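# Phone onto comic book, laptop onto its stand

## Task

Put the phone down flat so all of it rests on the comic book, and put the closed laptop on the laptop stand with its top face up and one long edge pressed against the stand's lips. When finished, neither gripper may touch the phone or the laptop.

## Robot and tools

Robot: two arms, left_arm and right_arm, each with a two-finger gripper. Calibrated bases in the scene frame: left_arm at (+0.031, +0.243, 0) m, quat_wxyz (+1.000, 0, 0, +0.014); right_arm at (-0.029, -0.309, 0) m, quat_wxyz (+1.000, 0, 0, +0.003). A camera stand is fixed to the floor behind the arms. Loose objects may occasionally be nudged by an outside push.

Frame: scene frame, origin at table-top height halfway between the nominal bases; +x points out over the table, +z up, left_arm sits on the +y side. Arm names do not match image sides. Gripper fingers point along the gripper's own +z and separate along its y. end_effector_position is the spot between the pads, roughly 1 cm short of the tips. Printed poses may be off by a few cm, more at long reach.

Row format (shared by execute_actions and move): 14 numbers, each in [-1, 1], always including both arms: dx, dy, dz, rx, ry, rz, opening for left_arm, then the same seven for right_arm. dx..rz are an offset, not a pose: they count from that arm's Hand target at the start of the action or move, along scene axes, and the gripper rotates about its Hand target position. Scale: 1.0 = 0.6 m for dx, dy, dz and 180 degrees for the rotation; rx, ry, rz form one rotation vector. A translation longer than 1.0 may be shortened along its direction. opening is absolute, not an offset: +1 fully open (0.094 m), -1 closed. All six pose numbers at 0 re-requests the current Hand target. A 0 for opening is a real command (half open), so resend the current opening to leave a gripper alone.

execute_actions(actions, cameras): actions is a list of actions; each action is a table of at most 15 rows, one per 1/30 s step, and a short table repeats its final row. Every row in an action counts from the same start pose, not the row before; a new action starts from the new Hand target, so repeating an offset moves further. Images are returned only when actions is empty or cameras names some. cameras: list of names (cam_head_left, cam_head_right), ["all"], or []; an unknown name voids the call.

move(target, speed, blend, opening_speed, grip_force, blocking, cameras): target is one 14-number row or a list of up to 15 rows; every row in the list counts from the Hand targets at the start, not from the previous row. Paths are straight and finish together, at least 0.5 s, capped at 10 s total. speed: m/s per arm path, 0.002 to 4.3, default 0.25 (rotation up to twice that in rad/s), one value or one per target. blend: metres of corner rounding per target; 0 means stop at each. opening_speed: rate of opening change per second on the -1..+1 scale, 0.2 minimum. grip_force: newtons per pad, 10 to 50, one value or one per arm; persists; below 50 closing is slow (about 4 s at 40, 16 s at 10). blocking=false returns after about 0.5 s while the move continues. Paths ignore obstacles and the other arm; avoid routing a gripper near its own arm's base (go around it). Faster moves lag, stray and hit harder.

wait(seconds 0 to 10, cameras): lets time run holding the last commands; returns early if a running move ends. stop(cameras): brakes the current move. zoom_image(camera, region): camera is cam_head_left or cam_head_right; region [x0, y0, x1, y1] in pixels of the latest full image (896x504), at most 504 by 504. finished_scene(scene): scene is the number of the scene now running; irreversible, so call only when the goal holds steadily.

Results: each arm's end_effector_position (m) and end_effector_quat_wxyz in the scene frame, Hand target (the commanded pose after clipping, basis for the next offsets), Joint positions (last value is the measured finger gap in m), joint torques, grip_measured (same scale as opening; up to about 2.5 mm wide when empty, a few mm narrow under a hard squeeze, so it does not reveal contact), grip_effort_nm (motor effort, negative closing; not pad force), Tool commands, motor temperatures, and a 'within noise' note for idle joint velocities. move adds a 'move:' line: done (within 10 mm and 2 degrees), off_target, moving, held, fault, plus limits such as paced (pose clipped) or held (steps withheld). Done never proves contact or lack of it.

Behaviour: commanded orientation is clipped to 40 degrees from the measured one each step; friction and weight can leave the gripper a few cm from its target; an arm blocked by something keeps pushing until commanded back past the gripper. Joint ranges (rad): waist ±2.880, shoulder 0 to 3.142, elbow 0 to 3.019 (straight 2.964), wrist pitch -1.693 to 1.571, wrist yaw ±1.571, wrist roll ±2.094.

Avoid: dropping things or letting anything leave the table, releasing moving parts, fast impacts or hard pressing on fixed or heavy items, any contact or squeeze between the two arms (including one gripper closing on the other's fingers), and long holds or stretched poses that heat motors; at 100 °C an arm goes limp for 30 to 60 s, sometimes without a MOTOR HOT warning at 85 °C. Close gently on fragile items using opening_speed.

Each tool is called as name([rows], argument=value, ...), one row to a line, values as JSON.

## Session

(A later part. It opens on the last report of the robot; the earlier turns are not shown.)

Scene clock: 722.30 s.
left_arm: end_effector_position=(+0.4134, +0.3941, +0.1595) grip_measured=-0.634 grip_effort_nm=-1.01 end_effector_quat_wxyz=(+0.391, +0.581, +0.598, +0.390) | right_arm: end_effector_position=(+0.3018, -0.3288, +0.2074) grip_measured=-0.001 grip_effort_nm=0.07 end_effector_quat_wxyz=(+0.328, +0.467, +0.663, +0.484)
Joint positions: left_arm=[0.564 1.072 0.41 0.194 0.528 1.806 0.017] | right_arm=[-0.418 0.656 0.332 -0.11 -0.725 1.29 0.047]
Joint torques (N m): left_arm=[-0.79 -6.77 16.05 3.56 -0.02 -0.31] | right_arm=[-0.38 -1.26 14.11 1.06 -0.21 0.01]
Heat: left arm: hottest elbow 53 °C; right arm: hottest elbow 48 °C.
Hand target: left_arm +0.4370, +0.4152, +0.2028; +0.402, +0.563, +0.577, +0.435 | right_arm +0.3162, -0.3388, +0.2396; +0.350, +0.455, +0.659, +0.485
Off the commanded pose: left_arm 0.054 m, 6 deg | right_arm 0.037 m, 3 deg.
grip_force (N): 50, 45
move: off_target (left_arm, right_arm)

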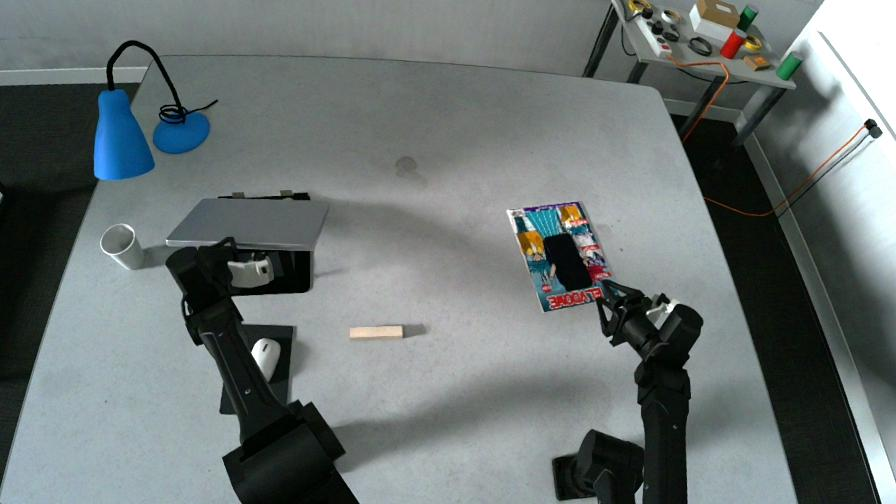

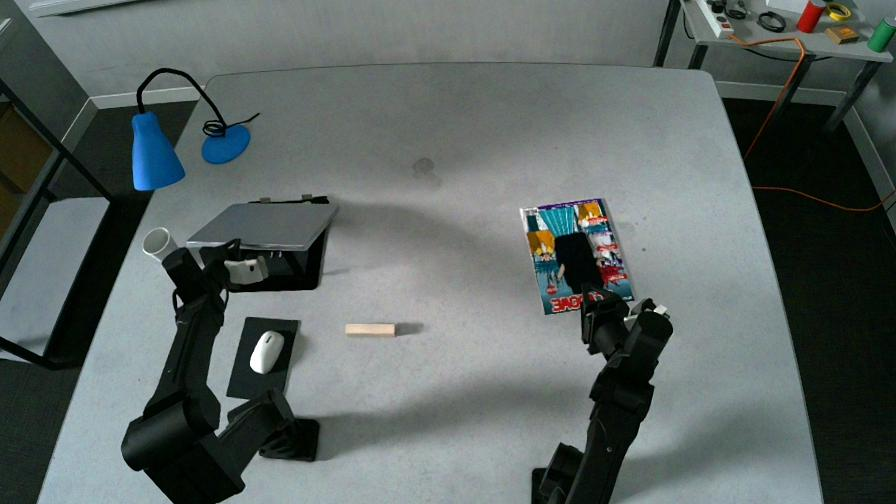

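move(target=[0.015,0.005,-0.07,0,0.02,0.008,-0.95,0,0,0,0,0,0,0.0], speed=0.08, cameras=["all"])

zoom_image(camera="cam_head_right", region=[180, 180, 350, 305])

zoom_image(camera="cam_head_left", region=[160, 180, 350, 305])

Scene clock: 726.23 s.
left_arm: end_effector_position=(+0.4325, +0.4100, +0.1547) grip_measured=-0.634 grip_effort_nm=-1.01 end_effector_quat_wxyz=(+0.377, +0.571, +0.601, +0.412) | right_arm: end_effector_position=(+0.3018, -0.3288, +0.2074) grip_measured=-0.001 grip_effort_nm=0.06 end_effector_quat_wxyz=(+0.328, +0.467, +0.663, +0.484)
Joint positions: left_arm=[0.547 1.165 0.437 0.295 0.466 1.794 0.017] | right_arm=[-0.418 0.656 0.332 -0.11 -0.725 1.29 0.047]
Joint torques (N m): left_arm=[-1.38 -4.95 12.16 2.44 -0.12 -0.06] | right_arm=[-0.44 -1.26 14.12 1.07 -0.21 0.02]
Heat: left arm: hottest elbow 52 °C; right arm: hottest elbow 48 °C.
Hand target: left_arm +0.4459, +0.4182, +0.1608; +0.378, +0.569, +0.596, +0.422 | right_arm +0.3162, -0.3388, +0.2396; +0.350, +0.455, +0.659, +0.485
Off the commanded pose: left_arm 0.017 m, 1 deg | right_arm 0.037 m, 3 deg.
grip_force (N): 50, 45
move: off_target (left_arm, right_arm)

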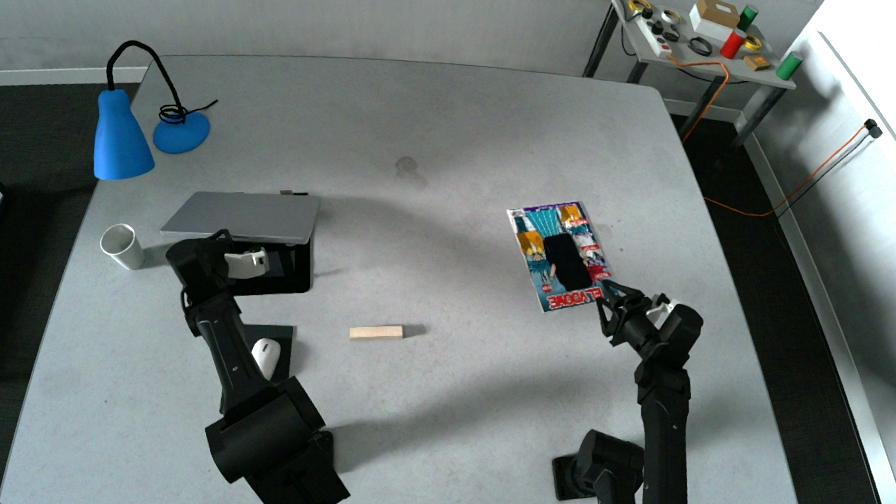

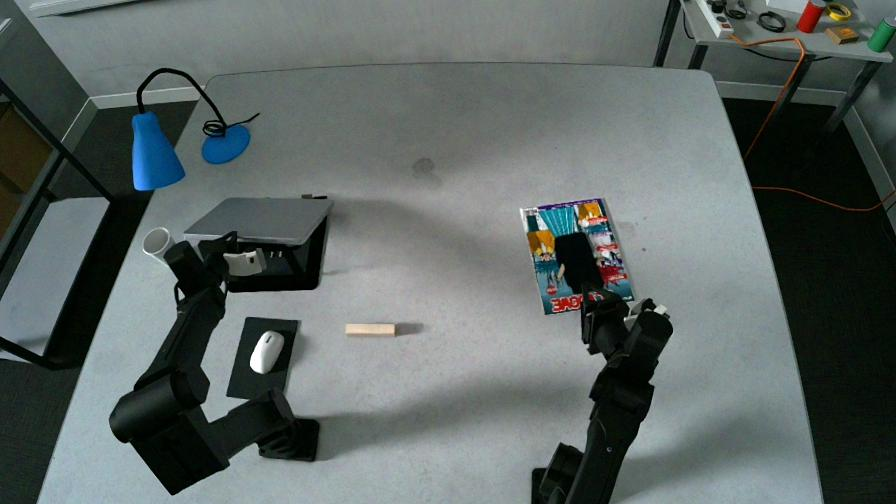

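Scaled by 2.965.

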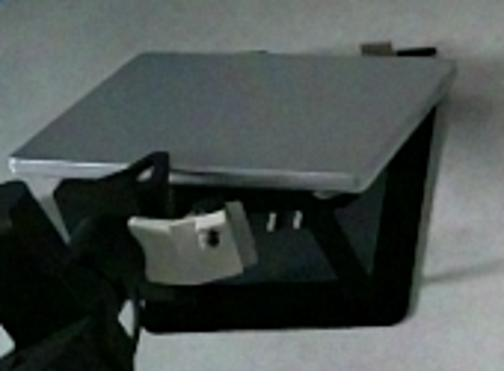

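Scaled by 2.653.

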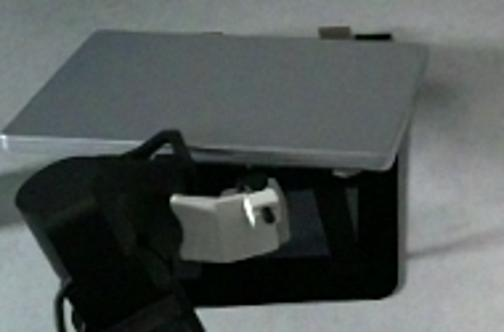

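move([
  [0.0,-0.01,0.06,0,0,0,-0.95,0,0,0,0,0,0,0.0],
  [-0.04,-0.028,0.05,0,0,0,-0.95,0,0,0,0,0,0,0.0],
], speed=0.08, cameras=["all"])

zoom_image(camera="cam_head_right", region=[180, 180, 350, 305])

zoom_image(camera="cam_head_left", region=[160, 180, 350, 305])

Scene clock: 731.37 s.
left_arm: end_effector_position=(+0.4210, +0.4029, +0.1586) grip_measured=-0.634 grip_effort_nm=-1.01 end_effector_quat_wxyz=(+0.362, +0.574, +0.621, +0.392) | right_arm: end_effector_position=(+0.3018, -0.3288, +0.2074) grip_measured=-0.001 grip_effort_nm=0.06 end_effector_quat_wxyz=(+0.328, +0.467, +0.663, +0.484)
Joint positions: left_arm=[0.537 1.085 0.444 0.147 0.435 1.795 0.017] | right_arm=[-0.418 0.656 0.332 -0.11 -0.725 1.29 0.047]
Joint torques (N m): left_arm=[-1.03 -11.99 10.55 2.39 0.82 -0.08] | right_arm=[-0.32 -1.32 14.13 1.06 -0.21 0.02]
Motor temperatures (°C): left_arm=[23 27 51 25 29 24 30] | right_arm=[26 32 48 25 24 23 25]
Heat: left arm: hottest elbow 51 °C; right arm: hottest elbow 48 °C.
Hand target: left_arm +0.4220, +0.4013, +0.1907; +0.378, +0.569, +0.596, +0.422 | right_arm +0.3162, -0.3388, +0.2396; +0.350, +0.455, +0.659, +0.485
Off the commanded pose: left_arm 0.032 m, 5 deg | right_arm 0.037 m, 3 deg.
grip_force (N): 50, 45
move: off_target (left_arm, right_arm)

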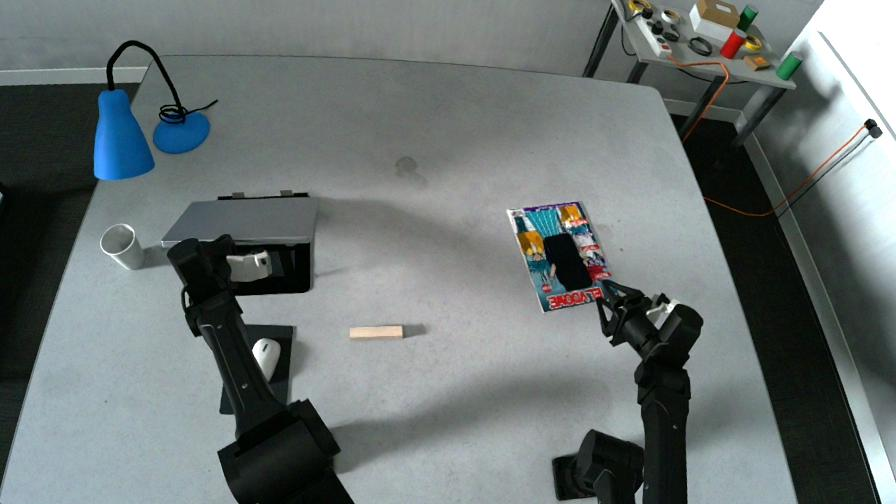

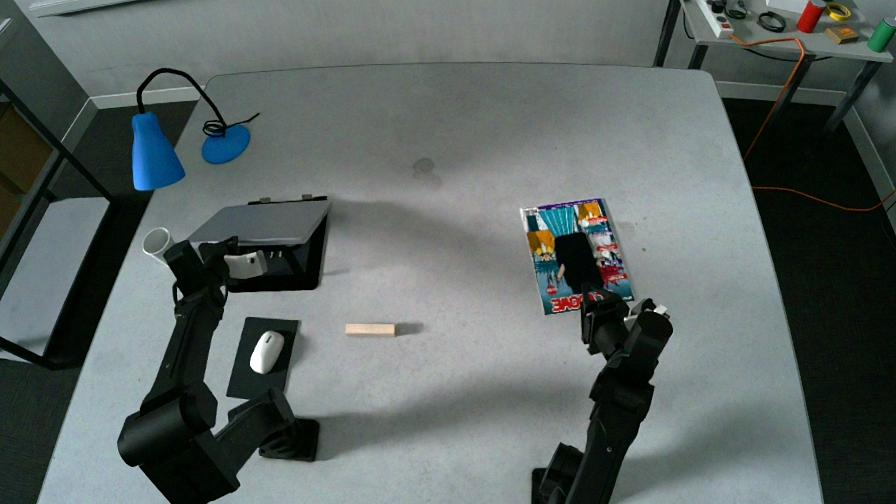

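Scaled by 2.965.

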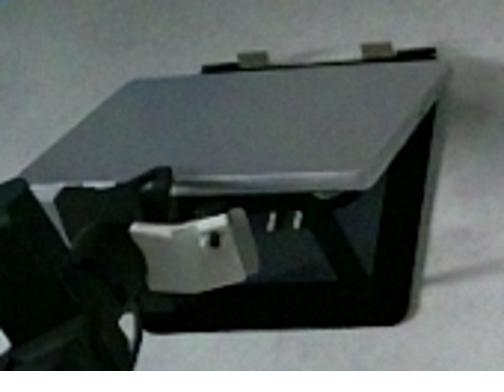

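Scaled by 2.653.

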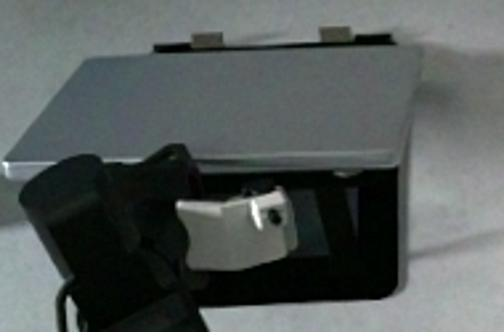

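move([
  [-0.005,-0.02,-0.01,0,0.0,-0.02,-0.95,0,0,0,0,0,0,0.0],
  [-0.015,-0.025,-0.05,0,0.01,-0.02,-0.95,0,0,0,0,0,0,0.0],
], speed=0.08, cameras=["all"])

zoom_image(camera="cam_head_right", region=[180, 180, 350, 305])

zoom_image(camera="cam_head_left", region=[160, 180, 350, 305])

Scene clock: 735.50 s.
left_arm: end_effector_position=(+0.4175, +0.3915, +0.1576) grip_measured=-0.634 grip_effort_nm=-1.01 end_effector_quat_wxyz=(+0.376, +0.589, +0.599, +0.390) | right_arm: end_effector_position=(+0.3018, -0.3288, +0.2074) grip_measured=-0.001 grip_effort_nm=0.07 end_effector_quat_wxyz=(+0.328, +0.467, +0.663, +0.484)
Joint positions: left_arm=[0.537 1.075 0.422 0.168 0.487 1.823 0.017] | right_arm=[-0.418 0.656 0.332 -0.11 -0.725 1.29 0.047]
Joint torques (N m): left_arm=[-2.26 -8.82 7.79 2.66 0.77 0.09] | right_arm=[-0.38 -1.26 14.09 1.06 -0.21 0.02]
Heat: left arm: hottest elbow 50 °C; right arm: hottest elbow 48 °C.
Hand target: left_arm +0.4130, +0.3864, +0.1609; +0.382, +0.594, +0.583, +0.401 | right_arm +0.3162, -0.3388, +0.2396; +0.350, +0.455, +0.659, +0.485
Off the commanded pose: left_arm 0.008 m, 2 deg | right_arm 0.037 m, 3 deg.
grip_force (N): 50, 45
move: off_target (right_arm)

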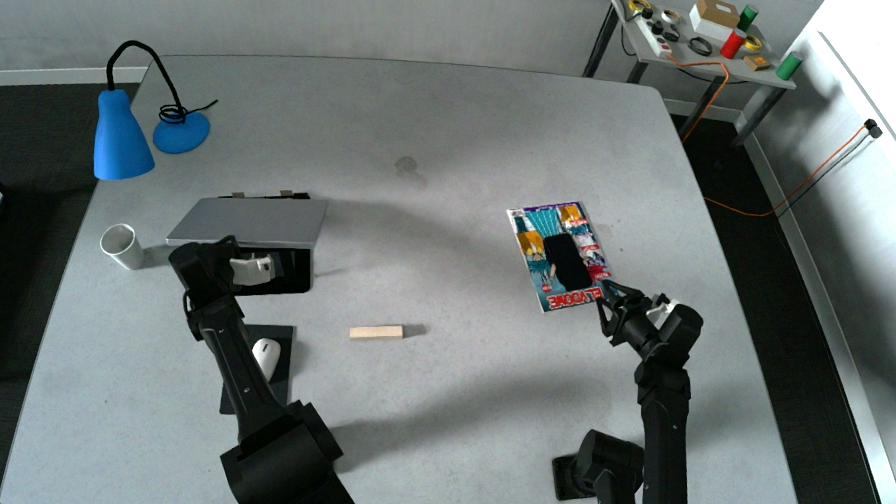

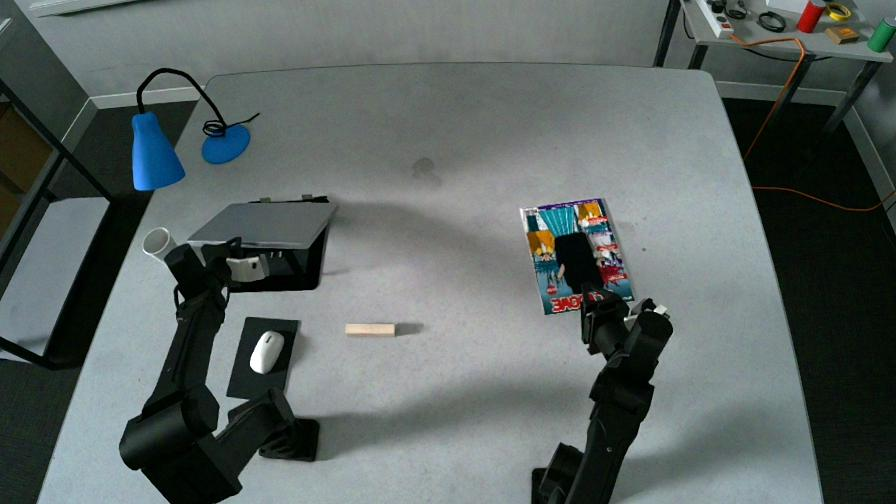

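Scaled by 2.965.

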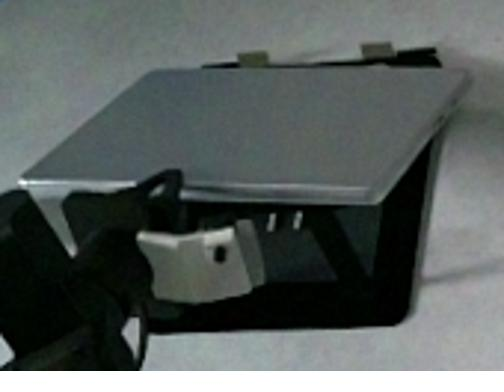

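Scaled by 2.653.

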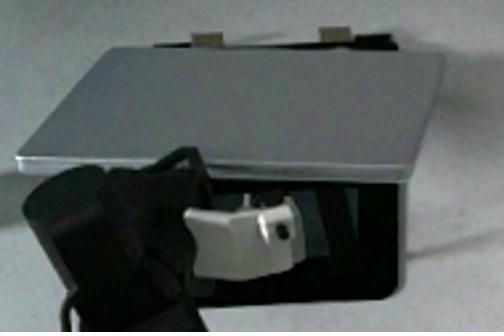

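move(target=[0.0,0.008,-0.06,0,0.03,0.0,-0.95,0,0,0,0,0,0,0.0], speed=0.06, cameras=["all"])

zoom_image(camera="cam_head_right", region=[180, 180, 350, 305])

zoom_image(camera="cam_head_left", region=[160, 180, 350, 305])

Scene clock: 738.70 s.
left_arm: end_effector_position=(+0.4181, +0.3920, +0.1549) grip_measured=-0.634 grip_effort_nm=-1.01 end_effector_quat_wxyz=(+0.371, +0.597, +0.593, +0.393) | right_arm: end_effector_position=(+0.3018, -0.3288, +0.2074) grip_measured=-0.001 grip_effort_nm=0.07 end_effector_quat_wxyz=(+0.328, +0.467, +0.663, +0.484)
Joint positions: left_arm=[0.537 1.084 0.422 0.173 0.487 1.847 0.017] | right_arm=[-0.418 0.656 0.332 -0.11 -0.725 1.29 0.047]
Joint torques (N m): left_arm=[-0.91 -3.37 7.88 1.33 -0.03 0.34] | right_arm=[-0.32 -1.32 14.11 1.07 -0.21 0.01]
Heat: left arm: hottest elbow 49 °C; right arm: hottest elbow 48 °C.
Hand target: left_arm +0.4130, +0.3912, +0.1248; +0.354, +0.612, +0.601, +0.373 | right_arm +0.3162, -0.3388, +0.2396; +0.350, +0.455, +0.659, +0.485
Off the commanded pose: left_arm 0.030 m, 4 deg | right_arm 0.037 m, 3 deg.
grip_force (N): 50, 45
move: off_target (left_arm, right_arm)

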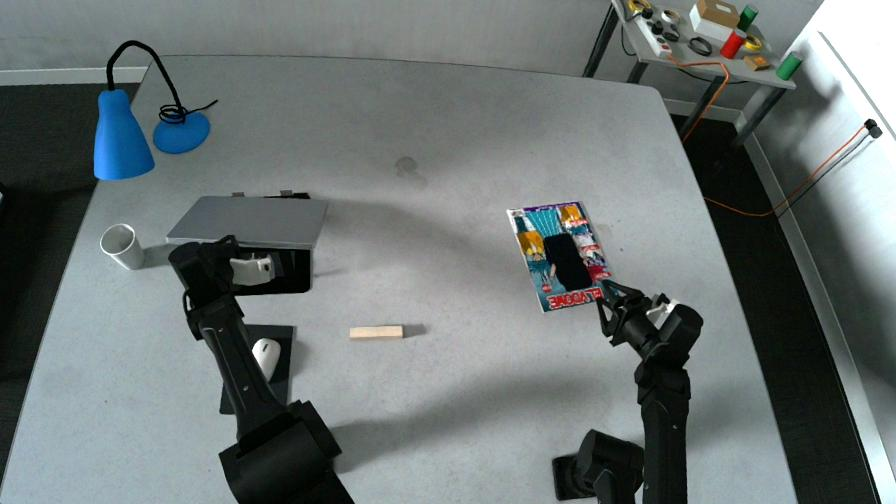

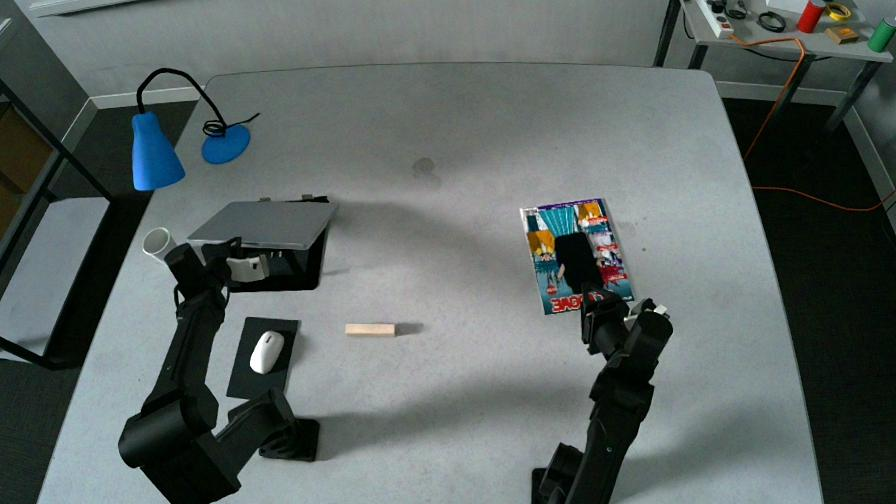

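Scaled by 2.965.

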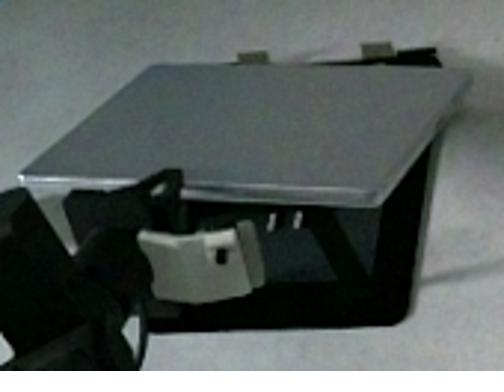

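Scaled by 2.653.

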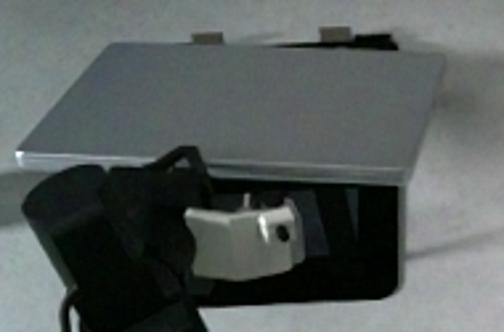

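move(target=[0.0,0.0,0.02,0,0.0,0.0,-0.55,0,0,0,0,0,0,0.0], speed=0.06, opening_speed=0.4, cameras=["all"])

zoom_image(camera="cam_head_right", region=[180, 180, 350, 305])

zoom_image(camera="cam_head_left", region=[160, 180, 350, 305])

Scene clock: 743.80 s.
left_arm: end_effector_position=(+0.4182, +0.3917, +0.1572) grip_measured=-0.553 grip_effort_nm=0.18 end_effector_quat_wxyz=(+0.366, +0.605, +0.586, +0.395) | right_arm: end_effector_position=(+0.3018, -0.3288, +0.2074) grip_measured=-0.001 grip_effort_nm=0.07 end_effector_quat_wxyz=(+0.328, +0.467, +0.663, +0.484)
Joint positions: left_arm=[0.537 1.077 0.428 0.154 0.489 1.873 0.021] | right_arm=[-0.418 0.656 0.332 -0.11 -0.725 1.29 0.047]
Joint velocities: left_arm=[within noise] | right_arm=[-0.015 -0.044 0.002 0.012 -0.037 -0.037 0]
Joint torques (N m): left_arm=[-1.26 -5.48 9.1 0.27 -0.17 0.09] | right_arm=[-0.38 -1.32 14.12 1.06 -0.21 0.02]
Heat: left arm: hottest elbow 47 °C; right arm: hottest elbow 49 °C.
Hand target: left_arm +0.4130, +0.3912, +0.1368; +0.354, +0.612, +0.601, +0.373 | right_arm +0.3162, -0.3388, +0.2396; +0.350, +0.455, +0.659, +0.485
Off the commanded pose: left_arm 0.021 m, 4 deg | right_arm 0.037 m, 3 deg.
grip_force (N): 50, 45
move: off_target (left_arm, right_arm)

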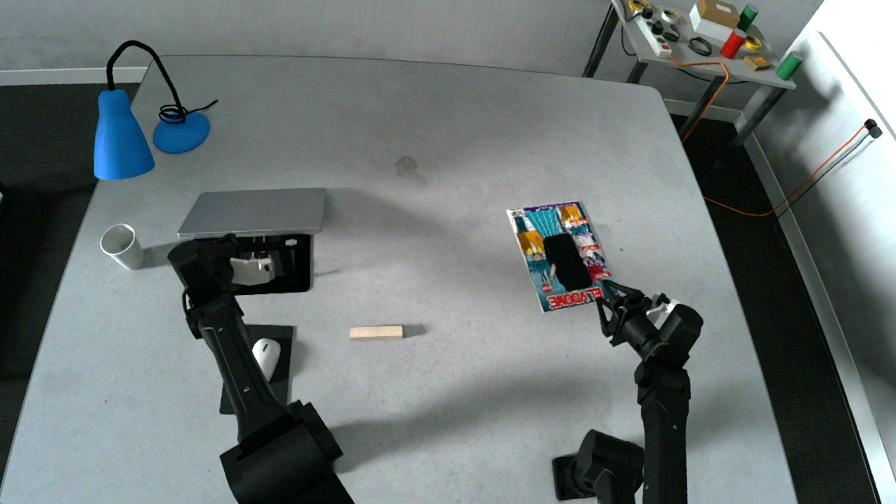

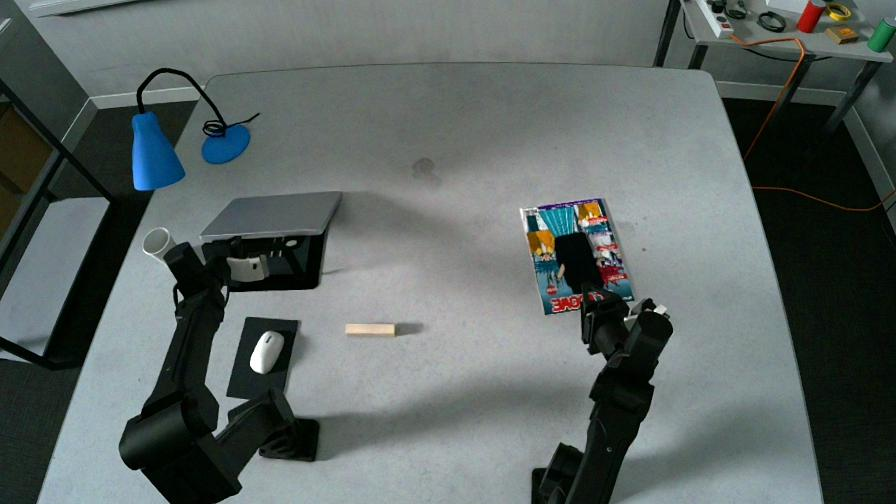

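Scaled by 2.965.

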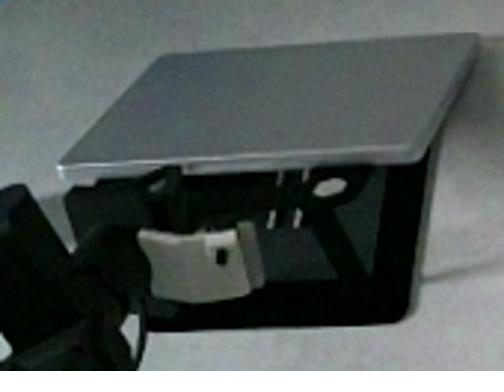

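Scaled by 2.653.

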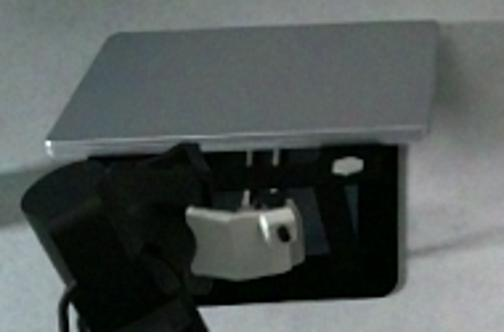

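move([
  [0.0,0.0,0.0,0,0.0,0.0,-0.3,0,0,0,0,0,0,0.0],
  [-0.15,0.0,0.06,0,0.0,0.0,-0.3,0,0,0,0,0,0,0.0],
  [-0.3,-0.05,0.15,0,0.0,0.0,-0.3,0,0,0,0,0,0,0.0],
], speed=0.1, opening_speed=0.5, cameras=["all"])

zoom_image(camera="cam_head_right", region=[180, 180, 350, 305])

zoom_image(camera="cam_head_left", region=[160, 180, 350, 305])

Scene clock: 751.80 s.
left_arm: end_effector_position=(+0.2370, +0.3576, +0.2138) grip_measured=-0.302 grip_effort_nm=0.13 end_effector_quat_wxyz=(+0.347, +0.549, +0.651, +0.393) | right_arm: end_effector_position=(+0.3018, -0.3288, +0.2074) grip_measured=-0.001 grip_effort_nm=0.07 end_effector_quat_wxyz=(+0.328, +0.467, +0.663, +0.484)
Joint positions: left_arm=[1.029 0.243 0.378 -0.824 0.784 2.073 0.033] | right_arm=[-0.418 0.656 0.332 -0.11 -0.725 1.29 0.047]
Joint torques (N m): left_arm=[-0.5 0.79 13.78 1.07 0.2 0.01] | right_arm=[-0.32 -1.32 14.12 1.1 -0.21 0.02]
Motor temperatures (°C): left_arm=[23 27 45 24 29 24 30] | right_arm=[26 32 49 25 24 23 25]
Heat: left arm: hottest elbow 45 °C; right arm: hottest elbow 49 °C.
Hand target: left_arm +0.2330, +0.3612, +0.2269; +0.354, +0.612, +0.601, +0.373 | right_arm +0.3162, -0.3388, +0.2396; +0.350, +0.455, +0.659, +0.485
Off the commanded pose: left_arm 0.014 m, 10 deg | right_arm 0.037 m, 3 deg.
joint sent to its limit (left arm) — joint 6 (wrist roll), upper limit. The joint targets are off in orientation, not in position.
grip_force (N): 50, 45
move: off_target (left_arm, right_arm)

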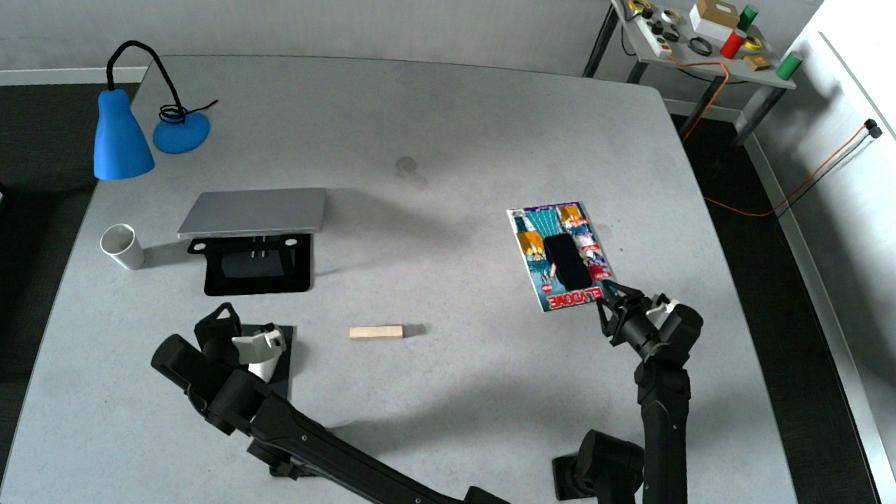

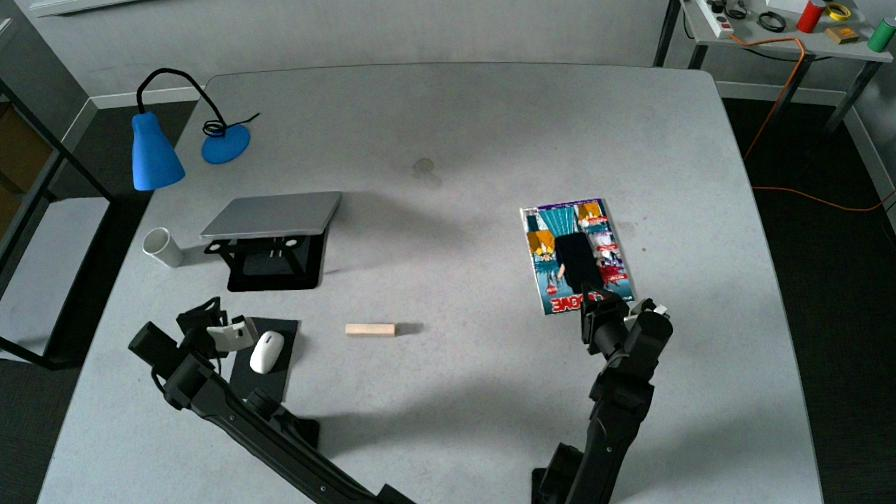

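Scaled by 2.965.

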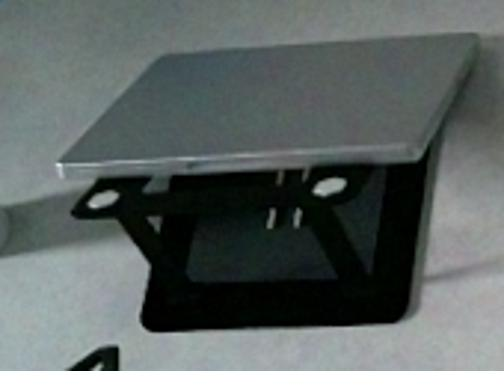

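Scaled by 2.653.

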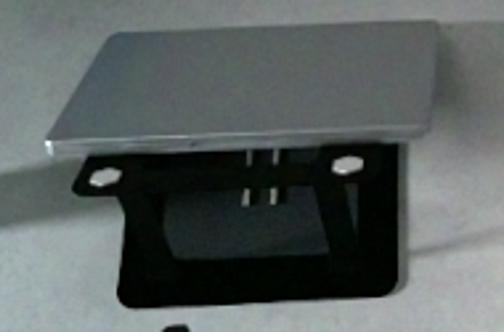

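zoom_image(camera="cam_head_right", region=[290, 180, 350, 240])

zoom_image(camera="cam_head_right", region=[500, 190, 650, 330])

zoom_image(camera="cam_head_left", region=[500, 190, 650, 330])

Scaled by 8.400.

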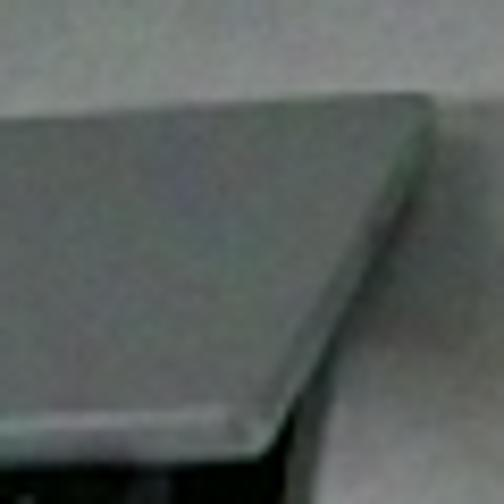

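Scaled by 3.360.

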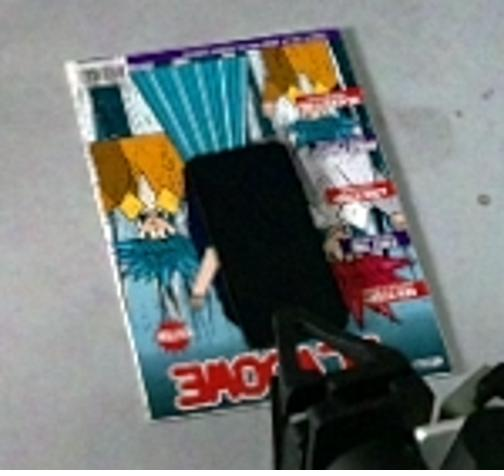

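Scaled by 3.360.

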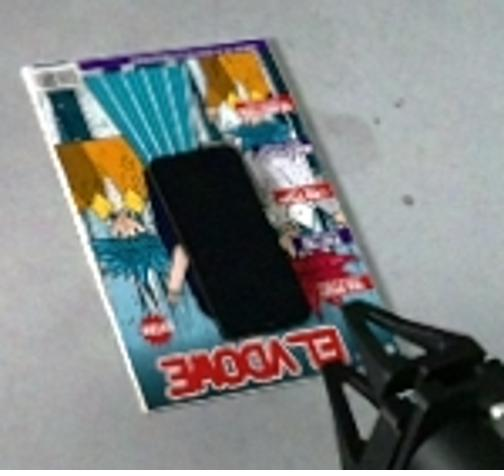

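finished_scene(scene=1)

The scene is finished: the task was done.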